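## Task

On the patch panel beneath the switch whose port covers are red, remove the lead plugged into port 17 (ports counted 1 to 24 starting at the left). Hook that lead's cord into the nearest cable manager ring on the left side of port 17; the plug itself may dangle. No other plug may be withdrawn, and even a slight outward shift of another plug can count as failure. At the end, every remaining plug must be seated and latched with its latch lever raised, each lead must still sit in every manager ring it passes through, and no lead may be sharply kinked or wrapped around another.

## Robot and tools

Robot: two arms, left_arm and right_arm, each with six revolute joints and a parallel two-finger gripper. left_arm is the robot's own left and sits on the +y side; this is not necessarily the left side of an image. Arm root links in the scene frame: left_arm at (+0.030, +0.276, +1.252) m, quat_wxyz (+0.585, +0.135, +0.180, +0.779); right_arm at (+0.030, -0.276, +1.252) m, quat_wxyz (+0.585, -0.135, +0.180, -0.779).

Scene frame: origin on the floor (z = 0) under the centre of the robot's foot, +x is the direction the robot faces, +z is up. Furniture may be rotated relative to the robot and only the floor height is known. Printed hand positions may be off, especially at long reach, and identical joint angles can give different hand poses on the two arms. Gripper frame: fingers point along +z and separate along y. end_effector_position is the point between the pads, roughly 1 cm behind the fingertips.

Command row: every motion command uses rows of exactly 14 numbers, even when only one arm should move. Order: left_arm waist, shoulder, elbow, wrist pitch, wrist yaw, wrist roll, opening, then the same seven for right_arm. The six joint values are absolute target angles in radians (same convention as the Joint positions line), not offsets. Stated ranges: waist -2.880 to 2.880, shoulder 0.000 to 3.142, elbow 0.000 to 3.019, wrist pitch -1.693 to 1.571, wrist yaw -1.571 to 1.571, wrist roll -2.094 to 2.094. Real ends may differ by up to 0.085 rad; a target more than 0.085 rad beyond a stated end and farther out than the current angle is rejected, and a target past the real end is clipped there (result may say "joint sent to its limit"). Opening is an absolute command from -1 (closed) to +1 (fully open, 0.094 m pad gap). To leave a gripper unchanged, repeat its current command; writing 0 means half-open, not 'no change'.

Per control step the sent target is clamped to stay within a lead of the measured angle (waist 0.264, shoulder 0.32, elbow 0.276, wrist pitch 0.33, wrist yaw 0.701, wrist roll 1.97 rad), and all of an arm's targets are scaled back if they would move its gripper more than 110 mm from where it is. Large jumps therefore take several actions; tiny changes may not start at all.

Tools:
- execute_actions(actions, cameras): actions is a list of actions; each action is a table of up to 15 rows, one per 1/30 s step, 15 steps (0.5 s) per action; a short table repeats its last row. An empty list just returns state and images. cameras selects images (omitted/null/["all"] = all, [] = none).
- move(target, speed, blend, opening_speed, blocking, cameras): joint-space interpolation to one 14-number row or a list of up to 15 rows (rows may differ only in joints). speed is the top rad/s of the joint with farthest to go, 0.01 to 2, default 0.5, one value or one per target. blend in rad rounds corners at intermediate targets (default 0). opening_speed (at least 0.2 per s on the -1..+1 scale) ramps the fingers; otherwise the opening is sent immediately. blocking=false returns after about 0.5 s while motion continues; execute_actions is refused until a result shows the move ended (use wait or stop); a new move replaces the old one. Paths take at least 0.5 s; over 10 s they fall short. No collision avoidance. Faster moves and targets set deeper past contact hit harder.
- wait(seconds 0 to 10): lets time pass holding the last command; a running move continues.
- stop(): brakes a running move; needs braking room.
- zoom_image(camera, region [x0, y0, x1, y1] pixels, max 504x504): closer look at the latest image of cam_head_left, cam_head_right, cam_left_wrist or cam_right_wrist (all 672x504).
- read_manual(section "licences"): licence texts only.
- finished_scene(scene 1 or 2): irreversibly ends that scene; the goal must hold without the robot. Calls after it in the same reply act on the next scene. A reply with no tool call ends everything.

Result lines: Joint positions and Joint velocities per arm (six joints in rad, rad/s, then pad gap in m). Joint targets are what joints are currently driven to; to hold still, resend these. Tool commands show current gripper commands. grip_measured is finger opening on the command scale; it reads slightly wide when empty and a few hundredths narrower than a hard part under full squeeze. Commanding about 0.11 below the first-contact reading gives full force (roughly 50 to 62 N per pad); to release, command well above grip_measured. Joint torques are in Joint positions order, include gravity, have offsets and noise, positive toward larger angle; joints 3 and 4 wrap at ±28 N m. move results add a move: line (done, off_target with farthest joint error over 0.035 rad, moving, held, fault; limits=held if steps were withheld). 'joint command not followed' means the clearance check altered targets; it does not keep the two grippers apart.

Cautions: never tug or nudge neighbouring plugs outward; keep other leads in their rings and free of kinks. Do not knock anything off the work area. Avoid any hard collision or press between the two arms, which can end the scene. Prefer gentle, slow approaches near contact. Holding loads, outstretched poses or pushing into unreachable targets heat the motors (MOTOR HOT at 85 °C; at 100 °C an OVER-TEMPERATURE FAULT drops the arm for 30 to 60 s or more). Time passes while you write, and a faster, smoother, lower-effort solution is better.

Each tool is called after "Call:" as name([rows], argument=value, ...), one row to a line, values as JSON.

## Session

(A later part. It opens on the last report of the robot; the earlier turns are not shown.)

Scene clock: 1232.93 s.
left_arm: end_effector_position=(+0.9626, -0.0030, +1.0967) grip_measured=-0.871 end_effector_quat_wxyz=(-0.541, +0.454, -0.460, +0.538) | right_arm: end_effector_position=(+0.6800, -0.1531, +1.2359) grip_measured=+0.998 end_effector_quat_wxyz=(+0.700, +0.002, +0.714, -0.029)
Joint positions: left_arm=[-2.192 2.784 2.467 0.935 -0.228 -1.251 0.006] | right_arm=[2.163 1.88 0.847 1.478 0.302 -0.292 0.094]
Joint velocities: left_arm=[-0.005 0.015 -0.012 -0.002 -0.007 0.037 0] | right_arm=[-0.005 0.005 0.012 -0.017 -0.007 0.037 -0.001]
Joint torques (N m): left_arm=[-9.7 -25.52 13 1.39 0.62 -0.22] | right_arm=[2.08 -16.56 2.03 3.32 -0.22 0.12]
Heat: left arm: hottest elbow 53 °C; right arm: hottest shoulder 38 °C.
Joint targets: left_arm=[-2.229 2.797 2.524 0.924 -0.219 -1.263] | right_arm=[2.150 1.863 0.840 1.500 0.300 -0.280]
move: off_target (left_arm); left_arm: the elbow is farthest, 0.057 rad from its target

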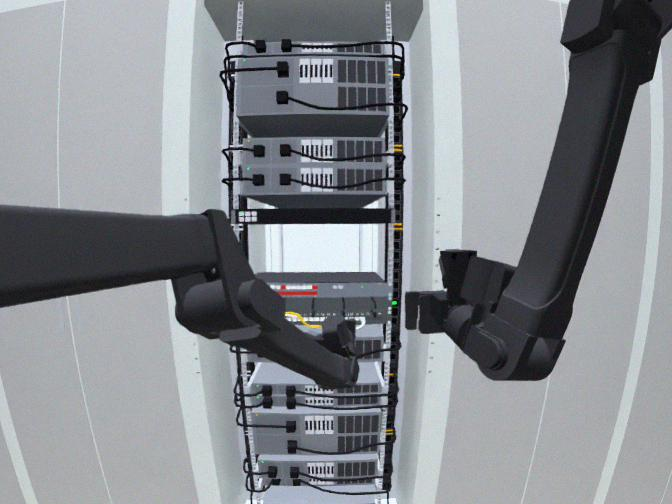

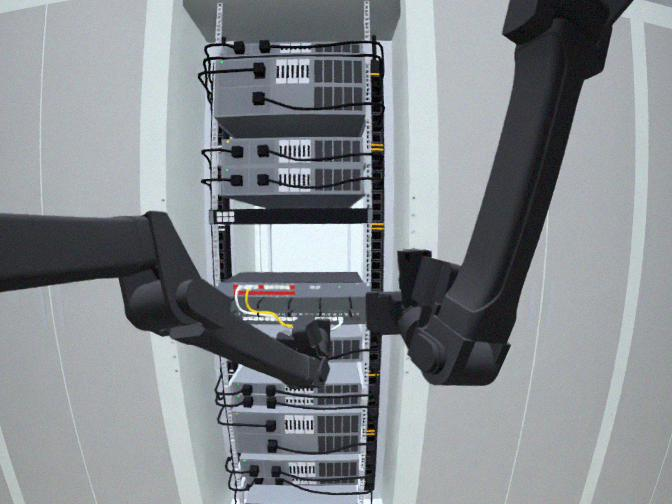

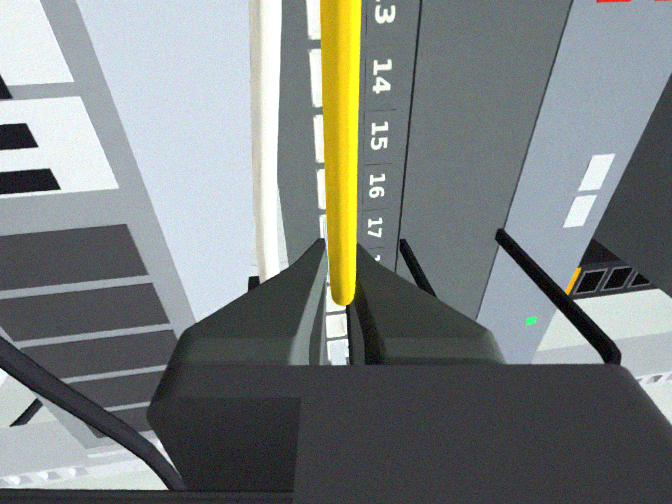

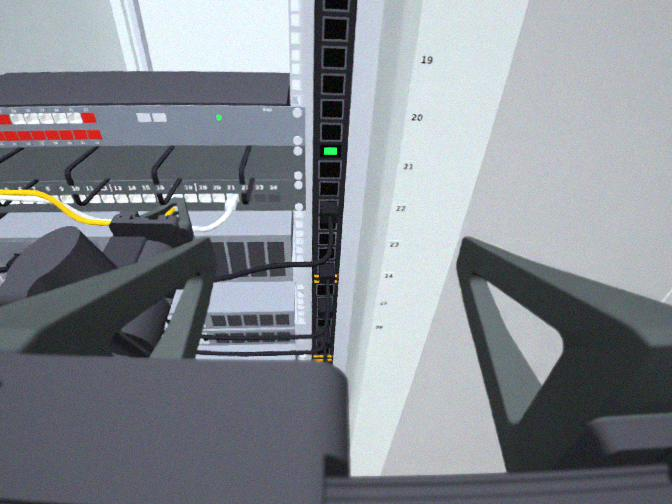

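Call:
move([
  [-2.236, 2.742, 2.375, 0.995, -0.230, -1.263, -1, 2.15, 1.863, 0.84, 1.5, 0.3, -0.28, 1],
  [-2.24, 2.712, 2.284, 1.037, -0.234, -1.263, -1, 2.15, 1.863, 0.84, 1.5, 0.3, -0.28, 1],
], speed=0.1, blend=0.01)

Call:
zoom_image(camera="cam_left_wrist", region=[240, 160, 440, 320])

Call:
zoom_image(camera="cam_right_wrist", region=[100, 160, 260, 260])

Scene clock: 1247.67 s.
left_arm: end_effector_position=(+0.9367, -0.0071, +1.0849) grip_measured=-0.883 end_effector_quat_wxyz=(-0.534, +0.457, -0.468, +0.536) | right_arm: end_effector_position=(+0.6800, -0.1531, +1.2359) grip_measured=+0.998 end_effector_quat_wxyz=(+0.700, +0.002, +0.714, -0.029)
Joint positions: left_arm=[-2.201 2.726 2.298 1.023 -0.233 -1.252 0.006] | right_arm=[2.163 1.88 0.847 1.478 0.302 -0.292 0.094]
Joint velocities: left_arm=[0.005 -0.015 -0.007 -0.002 0.007 -0.037 0] | right_arm=[-0.015 -0.005 0.002 -0.002 0.037 0.051 0.001]
Joint torques (N m): left_arm=[-9.7 -27.4 6.24 2.28 0.16 -0.18] | right_arm=[2.9 -15.21 2.3 3.33 -0.2 0.11]
Heat: left arm: hottest elbow 53 °C; right arm: hottest shoulder 38 °C.
Joint targets: left_arm=[-2.239 2.711 2.284 1.037 -0.234 -1.263] | right_arm=[2.150 1.863 0.840 1.500 0.300 -0.280]
move: off_target (left_arm); left_arm: the waist is farthest, 0.039 rad from its target

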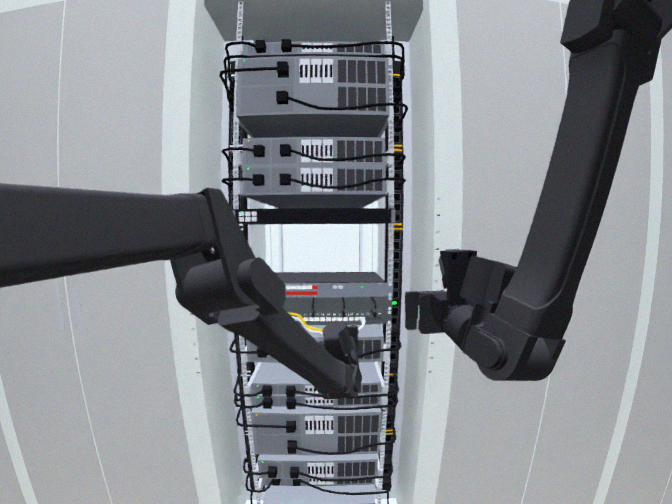

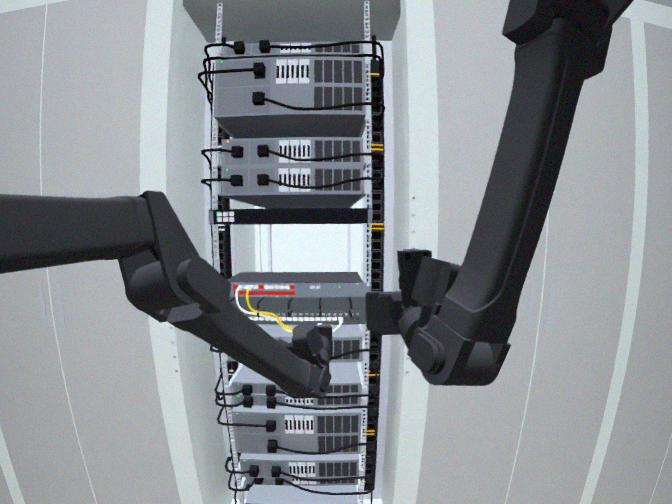

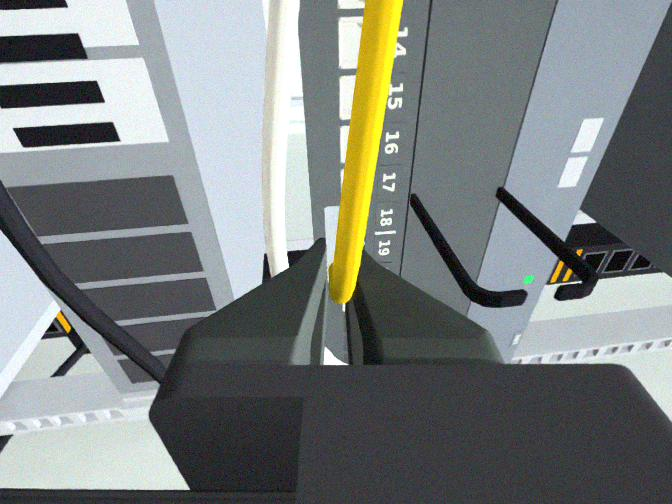

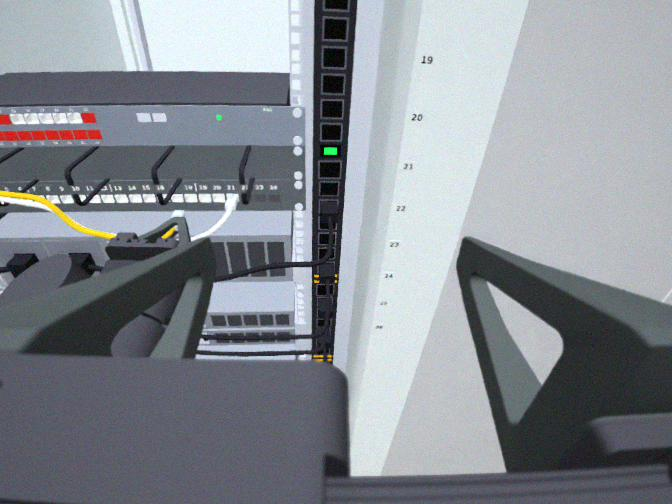

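Scaled by 2.520 from the camera's 672x504 image, which has a finer 960x720 frame.

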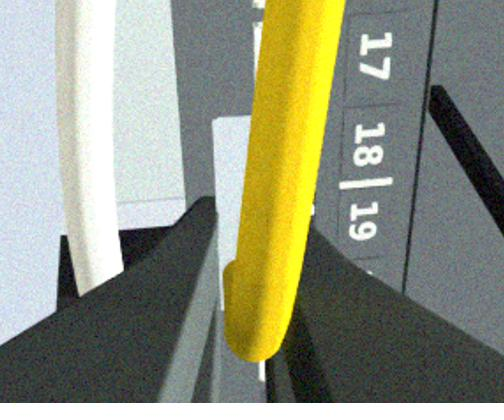

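Scaled by 3.150 from the camera's 672x504 image, which has a finer 960x720 frame.

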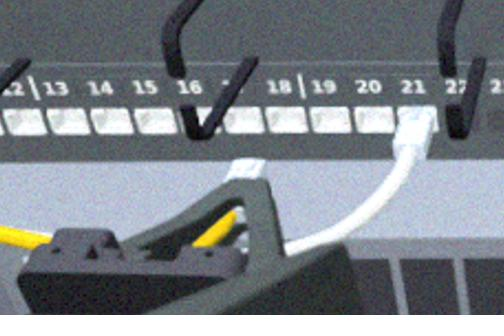

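Call:
move([
  [-2.24, 2.561, 1.885, 1.3, -0.27, -1.263, -1, 2.15, 1.863, 0.84, 1.5, 0.3, -0.28, 1],
  [-2.205, 2.366, 1.65, 1.335, -0.248, -1.263, -1, 2.15, 1.863, 0.84, 1.5, 0.3, -0.28, 1],
], speed=0.25)

Call:
zoom_image(camera="cam_left_wrist", region=[200, 0, 672, 330])

Call:
zoom_image(camera="cam_right_wrist", region=[0, 120, 260, 300])

Scene clock: 1305.90 s.
left_arm: end_effector_position=(+0.8440, +0.0323, +1.1332) grip_measured=-0.883 end_effector_quat_wxyz=(-0.527, +0.465, -0.478, +0.527) | right_arm: end_effector_position=(+0.6800, -0.1531, +1.2359) grip_measured=+0.998 end_effector_quat_wxyz=(+0.700, +0.002, +0.714, -0.029)
Joint positions: left_arm=[-2.207 2.398 1.655 1.305 -0.248 -1.252 0.006] | right_arm=[2.163 1.88 0.847 1.478 0.302 -0.292 0.094]
Joint velocities: left_arm=[-0.005 0.005 -0.012 -0.012 -0.022 -0.022 -0.001] | right_arm=[-0.015 -0.005 0.002 0.012 0.007 -0.007 0]
Joint torques (N m): left_arm=[-5.83 -25.64 4.93 2.85 0.28 -0.2] | right_arm=[1.85 -16.73 1.95 3.3 -0.22 0.12]
Heat: left arm: hottest shoulder 54 °C; right arm: hottest shoulder 38 °C.
Joint targets: left_arm=[-2.206 2.367 1.651 1.334 -0.248 -1.263] | right_arm=[2.150 1.863 0.840 1.500 0.300 -0.280]
move: done

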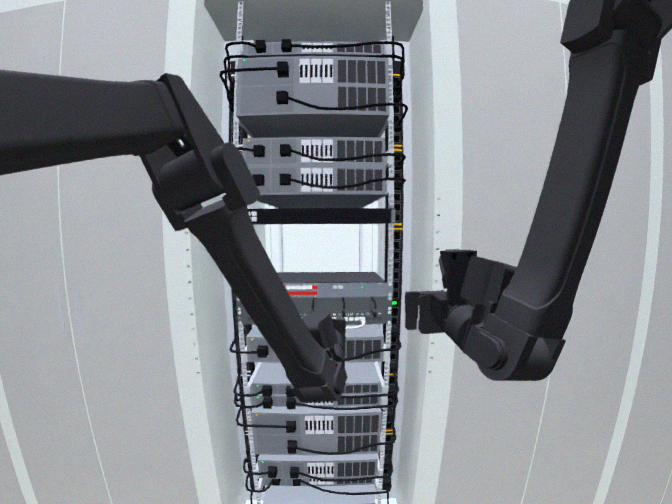

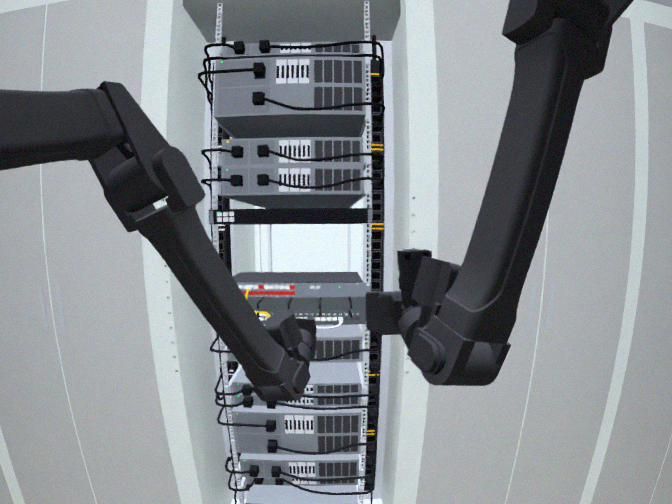

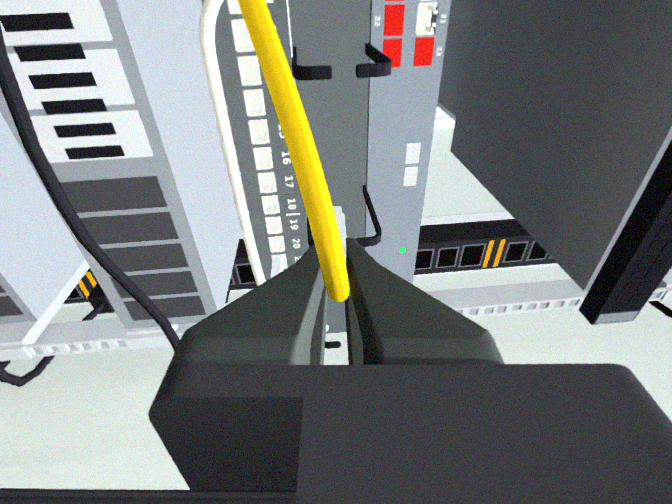

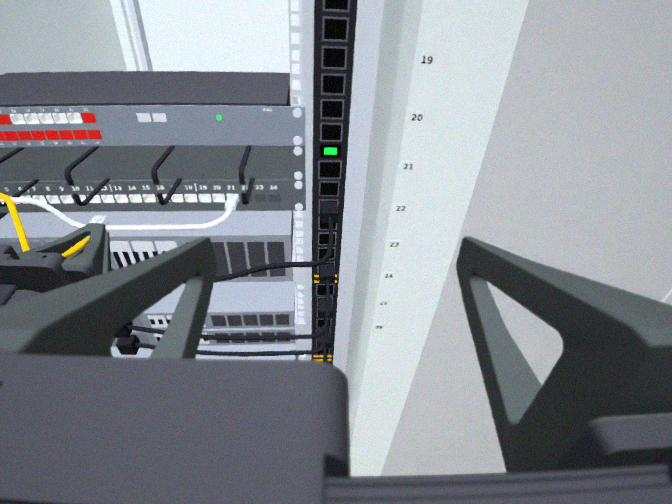

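Scaled by 1.068 from the camera's 672x504 image, which has a finer 960x720 frame.

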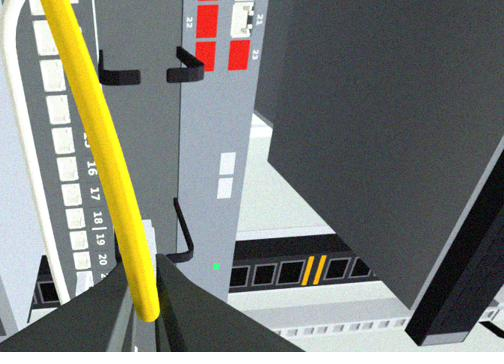

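Scaled by 1.938 from the camera's 672x504 image, which has a finer 960x720 frame.

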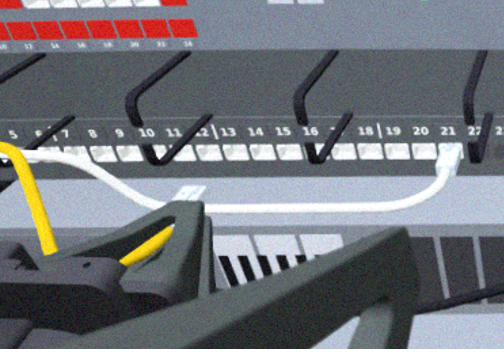

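Call:
move(target=[-2.18, 2.43, 1.853, 1.15, -0.24, -1.263, -1, 2.15, 1.863, 0.84, 1.5, 0.3, -0.28, 1], speed=0.15)

Call:
zoom_image(camera="cam_left_wrist", region=[200, 0, 480, 330])

Call:
zoom_image(camera="cam_right_wrist", region=[0, 120, 260, 300])

Scene clock: 1343.13 s.
left_arm: end_effector_position=(+0.8880, +0.0210, +1.1482) grip_measured=-0.883 end_effector_quat_wxyz=(-0.524, +0.463, -0.483, +0.527) | right_arm: end_effector_position=(+0.6800, -0.1531, +1.2359) grip_measured=+0.998 end_effector_quat_wxyz=(+0.700, +0.002, +0.714, -0.029)
Joint positions: left_arm=[-2.207 2.417 1.806 1.165 -0.239 -1.252 0.006] | right_arm=[2.163 1.88 0.847 1.478 0.302 -0.292 0.094]
Joint velocities: left_arm=[0.005 -0.015 0.002 -0.012 -0.007 0.022 0] | right_arm=[0.005 -0.005 -0.002 -0.002 -0.125 0.007 0.001]
Joint torques (N m): left_arm=[-4.31 -23.3 10.3 1.31 0.21 -0.17] | right_arm=[2.02 -16.44 2.11 3.04 -0.24 0.05]
Heat: left arm: hottest shoulder 56 °C; right arm: hottest shoulder 38 °C.
Joint targets: left_arm=[-2.180 2.430 1.853 1.151 -0.240 -1.263] | right_arm=[2.150 1.863 0.840 1.500 0.300 -0.280]
move: off_target (left_arm); left_arm: the elbow is farthest, 0.047 rad from its target

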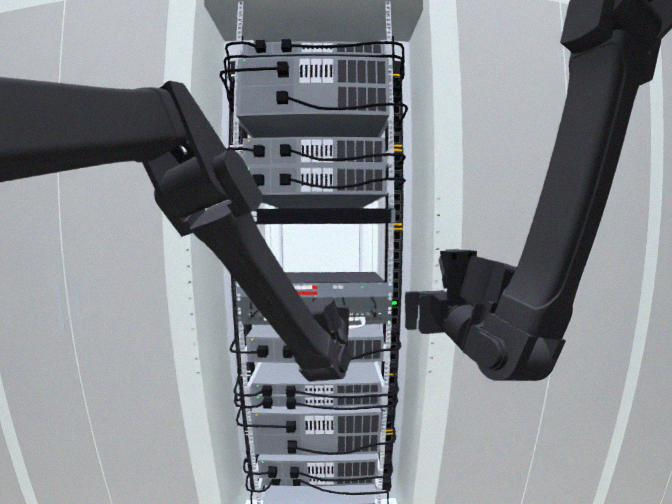

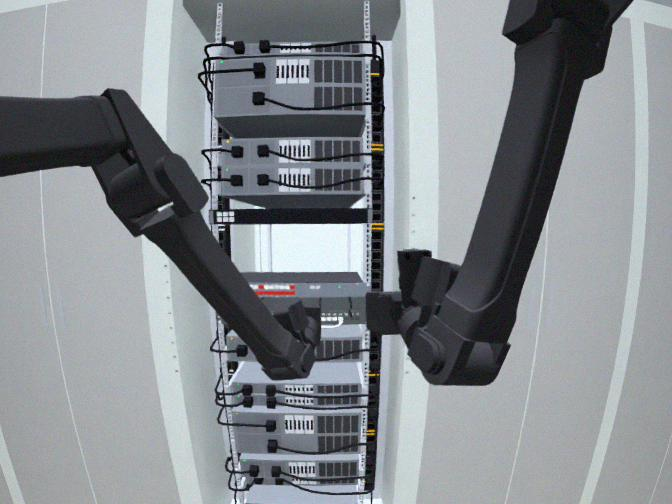

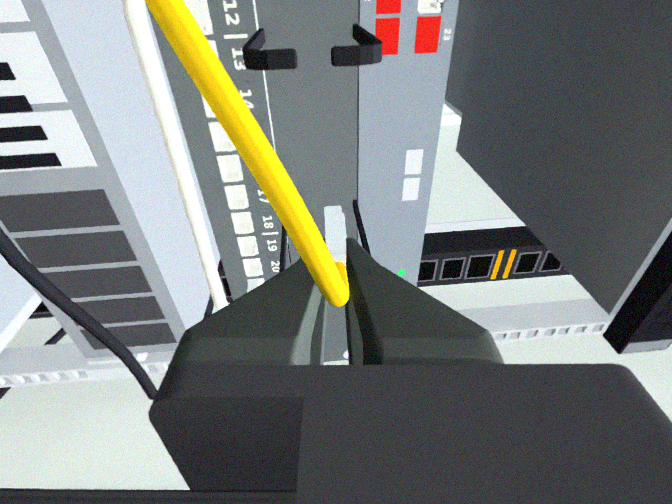

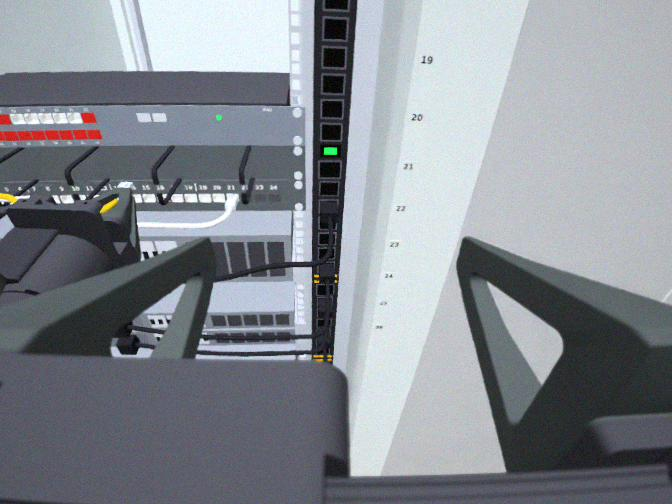

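Scaled by 1.527 from the camera's 672x504 image, which has a finer 960x720 frame.

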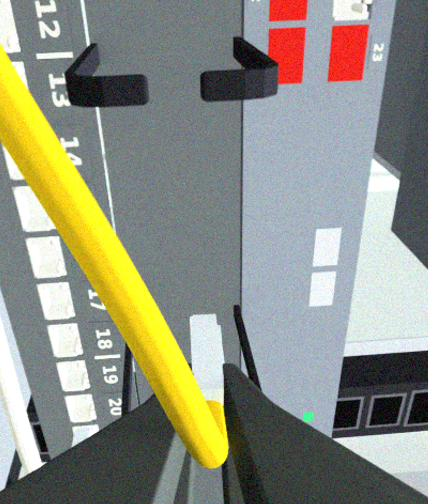

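Scaled by 1.938 from the camera's 672x504 image, which has a finer 960x720 frame.

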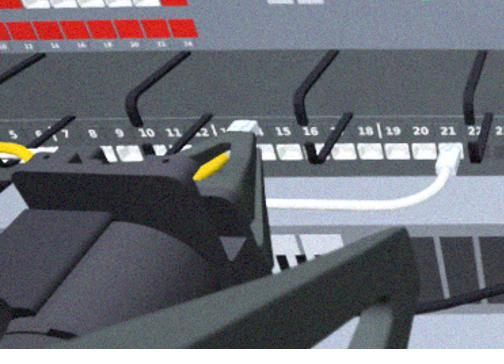

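Call:
move(target=[-2.148, 2.31, 1.66, 1.288, -0.21, -1.263, -1, 2.15, 1.863, 0.84, 1.5, 0.3, -0.28, 1], speed=0.15)

Call:
zoom_image(camera="cam_left_wrist", region=[200, 0, 480, 330])

Call:
zoom_image(camera="cam_right_wrist", region=[0, 120, 260, 300])

Scene clock: 1383.27 s.
left_arm: end_effector_position=(+0.8652, +0.0496, +1.1598) grip_measured=-0.883 end_effector_quat_wxyz=(-0.531, +0.454, -0.481, +0.531) | right_arm: end_effector_position=(+0.6800, -0.1531, +1.2359) grip_measured=+0.998 end_effector_quat_wxyz=(+0.700, +0.002, +0.714, -0.029)
Joint positions: left_arm=[-2.181 2.347 1.661 1.256 -0.208 -1.252 0.006] | right_arm=[2.163 1.88 0.847 1.478 0.302 -0.292 0.094]
Joint velocities: left_arm=[-0.005 0.005 0.002 0.012 -0.007 -0.022 -0.001] | right_arm=[-0.005 0.005 0.012 -0.007 -0.007 0.095 0]
Joint torques (N m): left_arm=[-3.14 -26.7 5.39 2.91 0.15 -0.2] | right_arm=[1.73 -15.56 1.8 3.1 -0.14 0.13]
Heat: left arm: hottest shoulder 51 °C; right arm: hottest shoulder 38 °C.
Joint targets: left_arm=[-2.148 2.310 1.659 1.287 -0.210 -1.263] | right_arm=[2.150 1.863 0.840 1.500 0.300 -0.280]
move: off_target (left_arm); left_arm: the shoulder is farthest, 0.037 rad from its target

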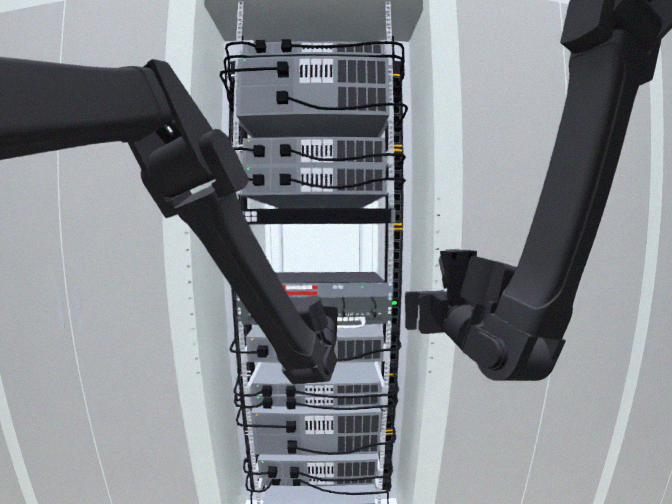

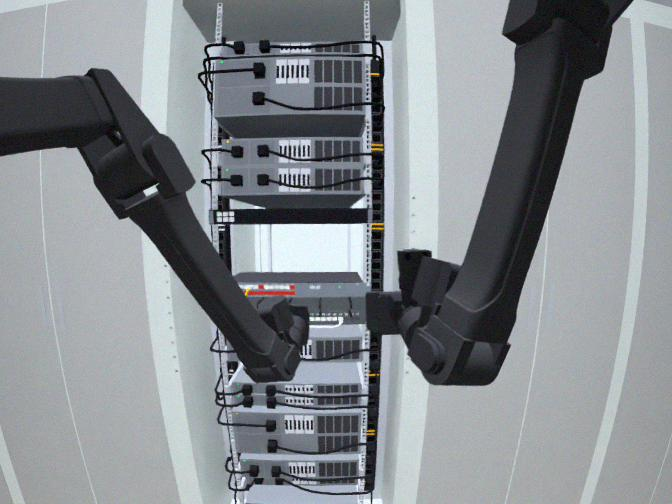

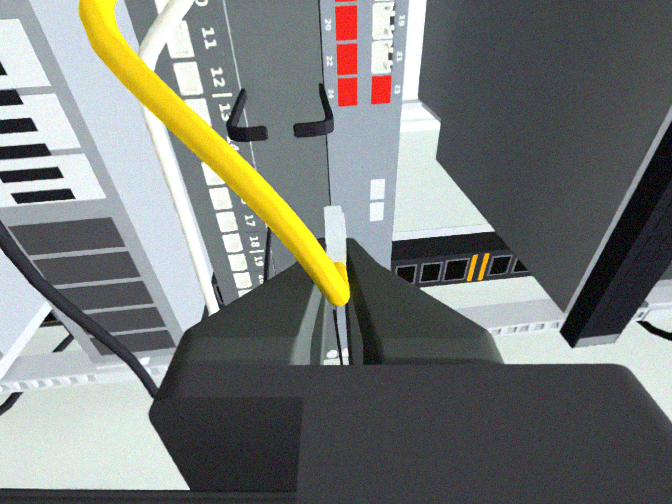

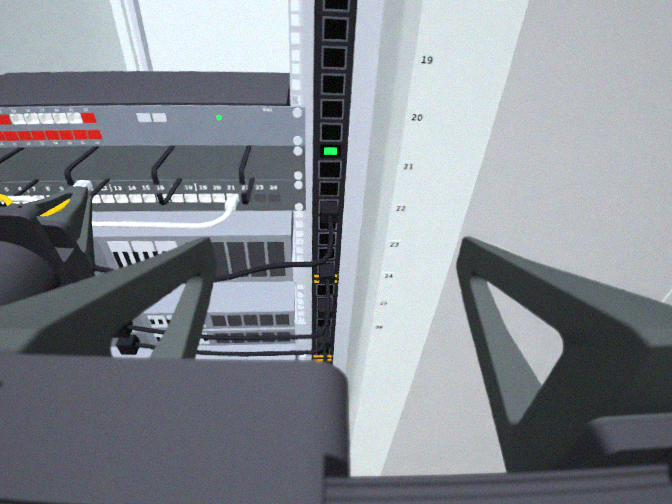

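Scaled by 1.527 from the camera's 672x504 image, which has a finer 960x720 frame.

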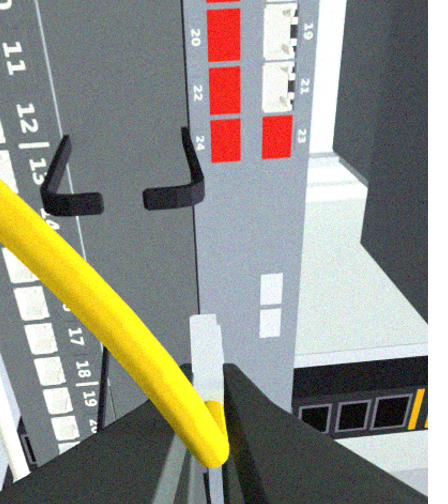

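Scaled by 1.938 from the camera's 672x504 image, which has a finer 960x720 frame.

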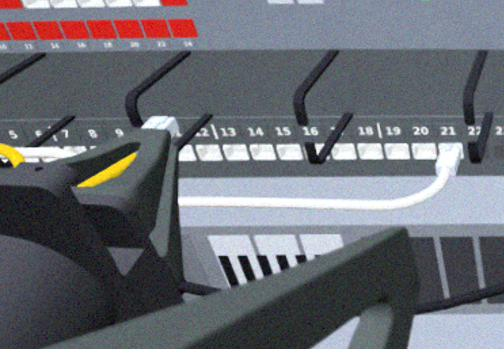

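Call:
move(target=[-2.06, 2.195, 1.625, 0.88, 0.42, -1.345, -1, 2.15, 1.863, 0.84, 1.5, 0.3, -0.28, 1], speed=0.25)

Call:
zoom_image(camera="cam_left_wrist", region=[200, 0, 480, 330])

Call:
zoom_image(camera="cam_right_wrist", region=[0, 120, 260, 300])

Scene clock: 1430.90 s.
left_arm: end_effector_position=(+0.8649, +0.0199, +1.1555) grip_measured=-0.883 end_effector_quat_wxyz=(-0.317, +0.327, -0.632, +0.627) | right_arm: end_effector_position=(+0.6800, -0.1531, +1.2359) grip_measured=+0.998 end_effector_quat_wxyz=(+0.700, +0.002, +0.714, -0.029)
Joint positions: left_arm=[-2.088 2.235 1.628 0.895 0.421 -1.333 0.005] | right_arm=[2.163 1.88 0.847 1.478 0.302 -0.292 0.094]
Joint velocities: left_arm=[0.015 -0.005 -0.007 -0.002 -0.037 -0.007 0.001] | right_arm=[-0.005 -0.015 -0.012 0.007 0.037 -0.081 0.001]
Joint torques (N m): left_arm=[-2.49 -27.46 6.01 1.42 0.11 -0.17] | right_arm=[1.85 -16.21 1.81 3.12 -0.23 0.11]
Heat: left arm: hottest shoulder 53 °C; right arm: hottest shoulder 38 °C.
Joint targets: left_arm=[-2.059 2.196 1.625 0.881 0.420 -1.345] | right_arm=[2.150 1.863 0.840 1.500 0.300 -0.280]
move: off_target (left_arm); left_arm: the shoulder is farthest, 0.040 rad from its target

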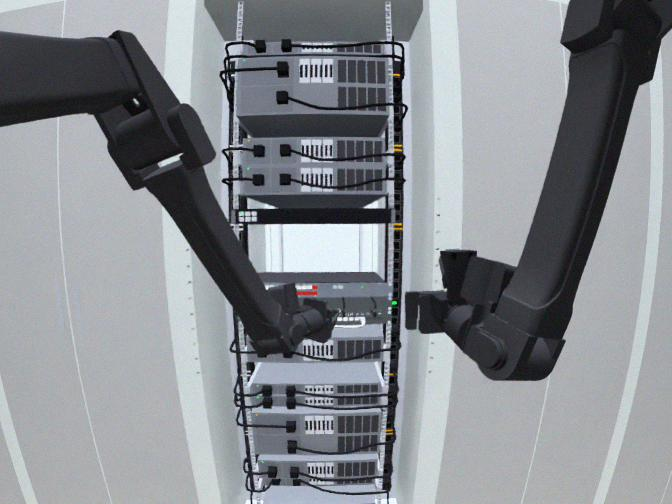

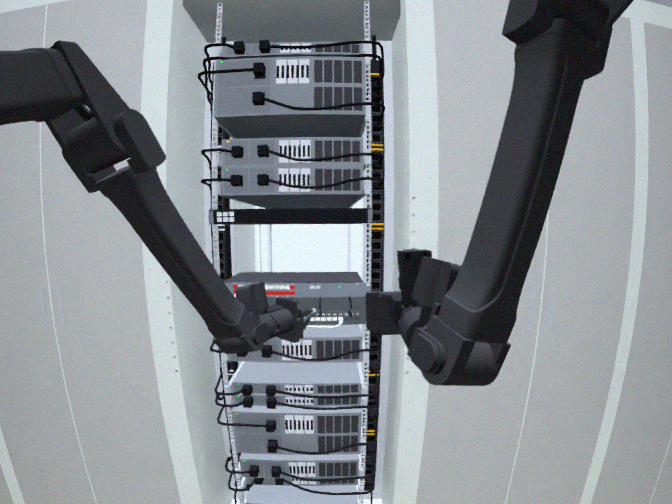

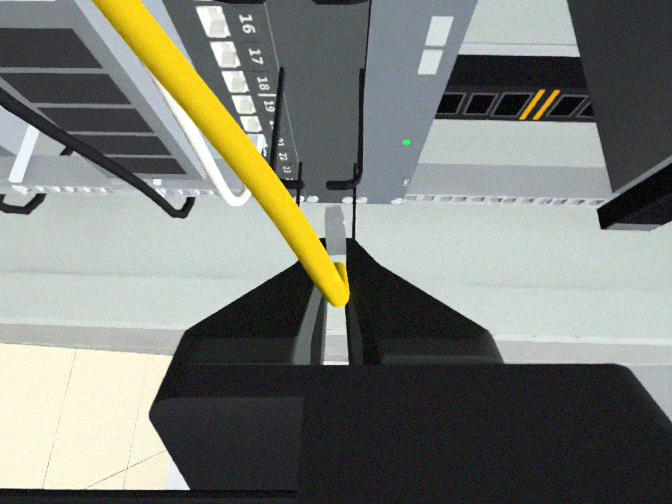

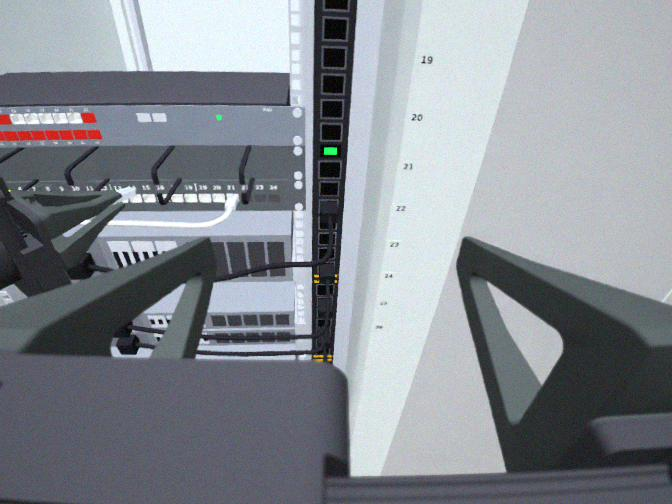

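Scaled by 1.527 from the camera's 672x504 image, which has a finer 960x720 frame.

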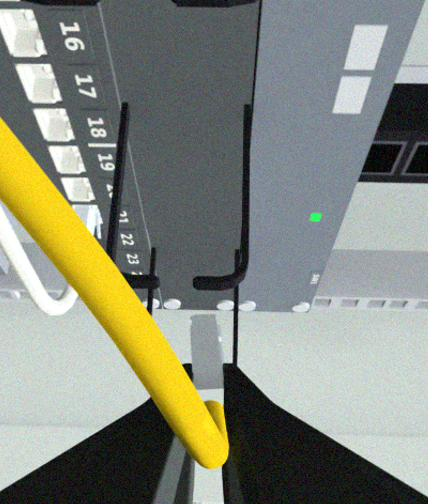

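Scaled by 1.938 from the camera's 672x504 image, which has a finer 960x720 frame.

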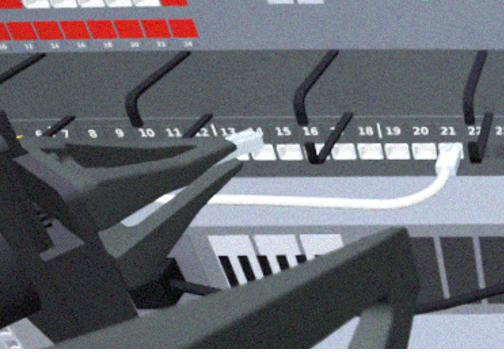

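Call:
move(target=[-2.236, 2.297, 1.718, 1.083, -0.286, -1.31, -1, 2.15, 1.863, 0.84, 1.5, 0.3, -0.28, 1], speed=0.25)

Call:
zoom_image(camera="cam_left_wrist", region=[200, 0, 480, 330])

Call:
zoom_image(camera="cam_right_wrist", region=[0, 120, 260, 300])

Scene clock: 1466.47 s.
left_arm: end_effector_position=(+0.8790, +0.0266, +1.1706) grip_measured=-0.883 end_effector_quat_wxyz=(-0.481, +0.505, -0.500, +0.513) | right_arm: end_effector_position=(+0.6800, -0.1531, +1.2359) grip_measured=+0.998 end_effector_quat_wxyz=(+0.700, +0.002, +0.714, -0.029)
Joint positions: left_arm=[-2.22 2.284 1.672 1.052 -0.282 -1.33 0.005] | right_arm=[2.163 1.88 0.847 1.478 0.302 -0.292 0.094]
Joint velocities: left_arm=[-0.005 0.005 0.007 0.002 -0.022 0.007 -0.001] | right_arm=[-0.005 -0.015 0.007 -0.022 -0.022 0.037 -0.001]
Joint torques (N m): left_arm=[-7.3 -22.42 10.25 2.96 0.03 0.08] | right_arm=[1.96 -15.85 1.8 3.25 -0.16 0.12]
Heat: left arm: hottest shoulder 55 °C; right arm: hottest shoulder 38 °C.
Joint targets: left_arm=[-2.237 2.298 1.718 1.083 -0.286 -1.310] | right_arm=[2.150 1.863 0.840 1.500 0.300 -0.280]
move: off_target (left_arm); left_arm: the elbow is farthest, 0.046 rad from its target

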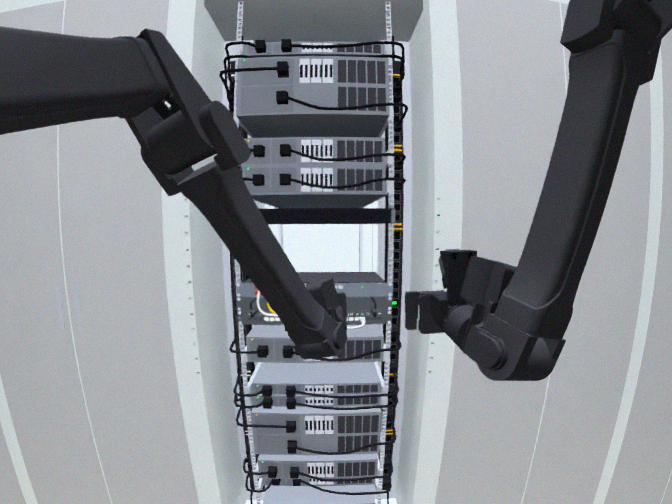

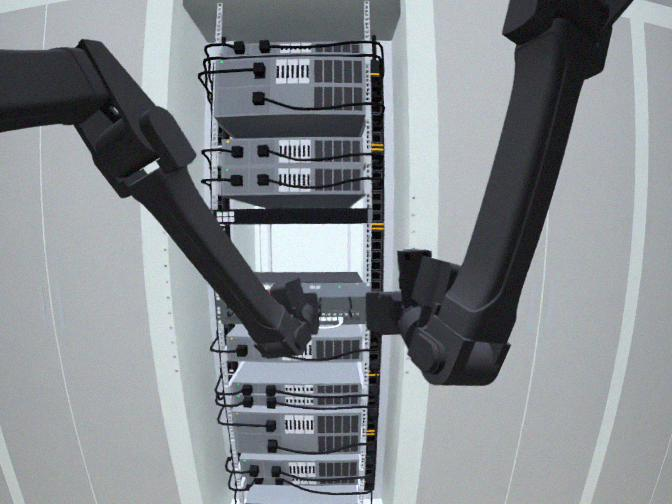

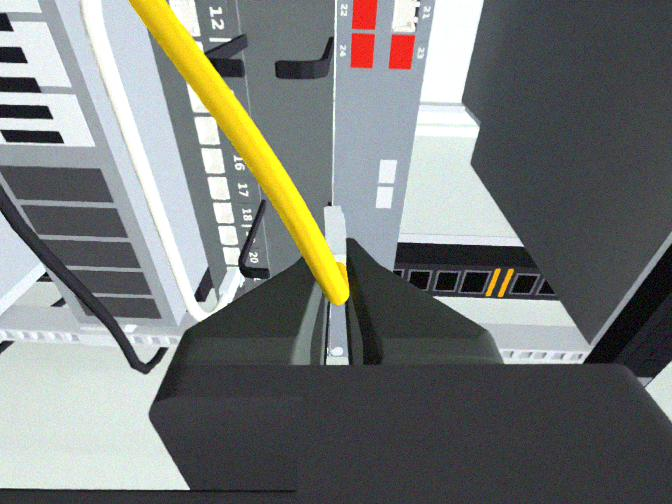

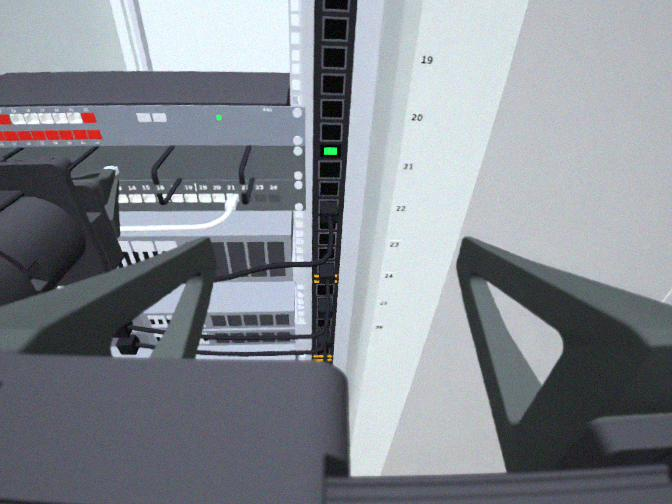

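Scaled by 1.527 from the camera's 672x504 image, which has a finer 960x720 frame.

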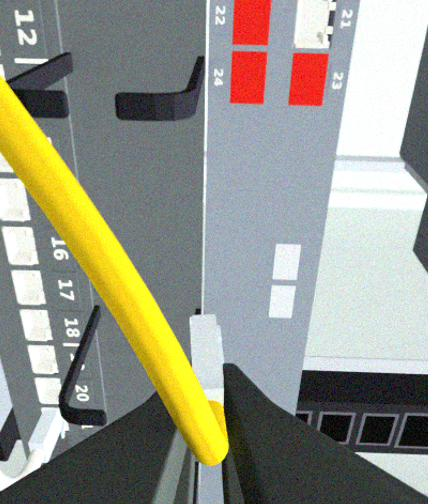

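Scaled by 1.938 from the camera's 672x504 image, which has a finer 960x720 frame.

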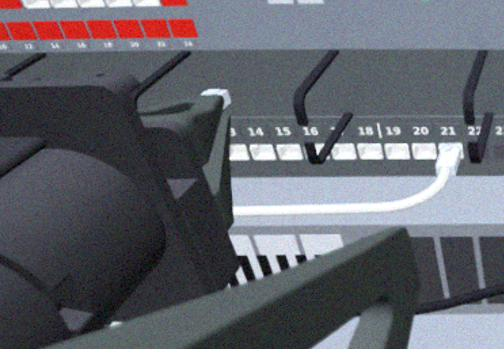

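Call:
move(target=[-2.24, 2.045, 1.725, 0.255, -0.414, -1.51, -1, 2.15, 1.863, 0.84, 1.5, 0.3, -0.28, 1], speed=0.25)

Call:
zoom_image(camera="cam_left_wrist", region=[100, 0, 480, 330])

Call:
zoom_image(camera="cam_right_wrist", region=[0, 120, 260, 300])

Scene clock: 1501.43 s.
left_arm: end_effector_position=(+0.8765, +0.0406, +1.1587) grip_measured=-0.885 end_effector_quat_wxyz=(+0.338, -0.616, +0.623, -0.343) | right_arm: end_effector_position=(+0.6800, -0.1531, +1.2359) grip_measured=+0.998 end_effector_quat_wxyz=(+0.700, +0.002, +0.714, -0.029)
Joint positions: left_arm=[-2.224 2.08 1.672 0.271 -0.4 -1.497 0.005] | right_arm=[2.163 1.88 0.847 1.478 0.302 -0.292 0.094]
Joint velocities: left_arm=[0.005 -0.005 -0.002 -0.002 -0.051 -0.022 0.001] | right_arm=[-0.005 0.005 0.007 0.002 -0.051 -0.022 -0.001]
Joint torques (N m): left_arm=[-6.65 -26.87 11.92 1.02 -0.25 -0.23] | right_arm=[2.49 -16.85 2.11 3.14 -0.18 0.09]
Heat: left arm: hottest shoulder 51 °C; right arm: hottest shoulder 38 °C.
Joint targets: left_arm=[-2.239 2.045 1.724 0.255 -0.407 -1.509] | right_arm=[2.150 1.863 0.840 1.500 0.300 -0.280]
move: off_target (left_arm); left_arm: the elbow is farthest, 0.053 rad from its target

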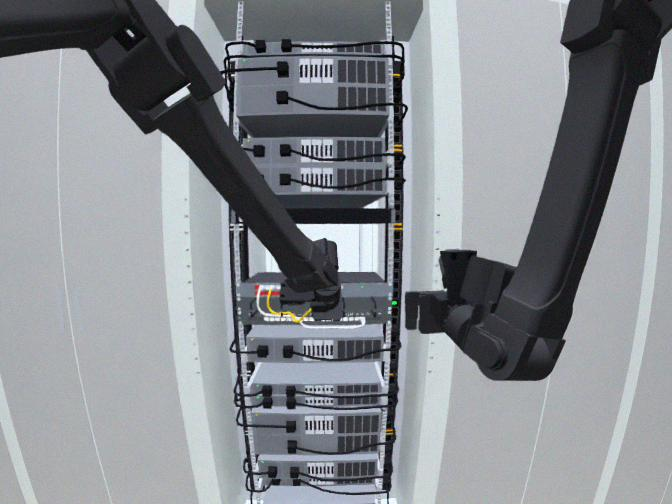

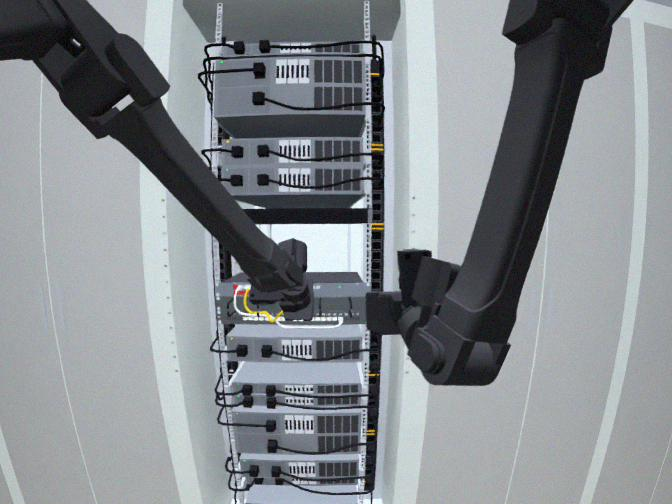

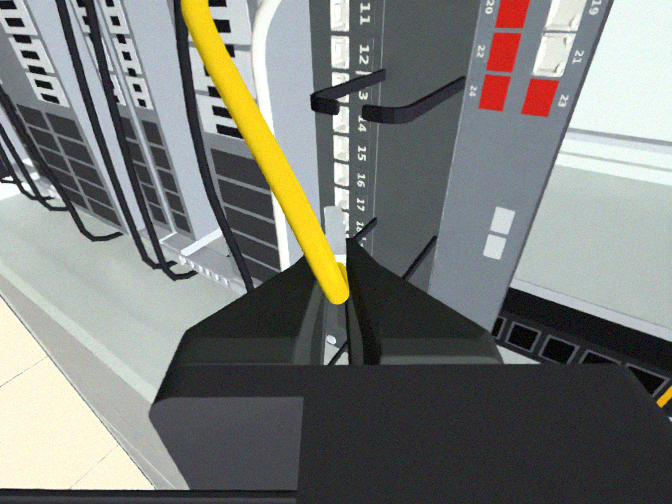

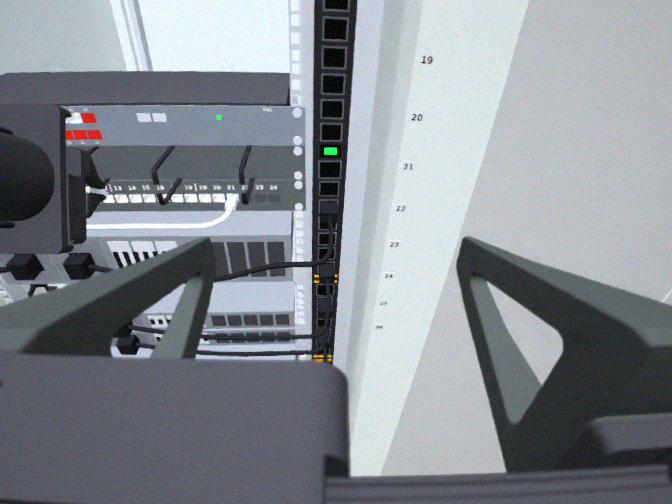

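Scaled by 1.326 from the camera's 672x504 image, which has a finer 960x720 frame.

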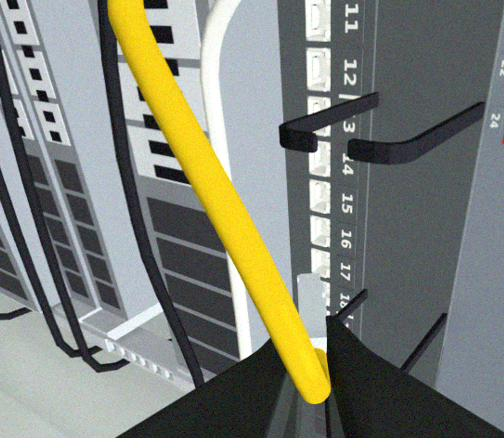

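Scaled by 1.938 from the camera's 672x504 image, which has a finer 960x720 frame.

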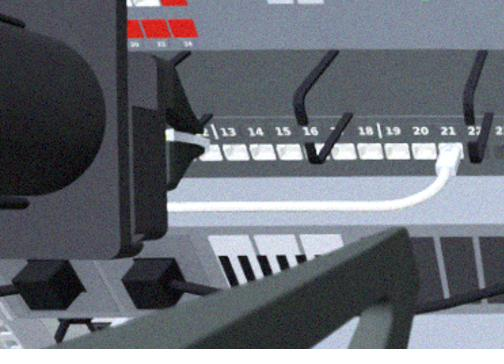

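Call:
zoom_image(camera="cam_head_left", region=[240, 270, 400, 340])

Call:
zoom_image(camera="cam_head_right", region=[220, 270, 380, 340])

Scaled by 3.150 from the camera's 672x504 image, which has a finer 960x720 frame.

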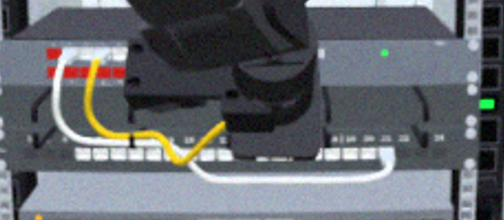

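Scaled by 3.150 from the camera's 672x504 image, which has a finer 960x720 frame.

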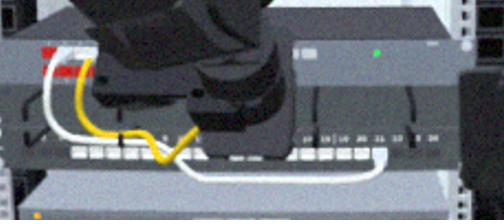

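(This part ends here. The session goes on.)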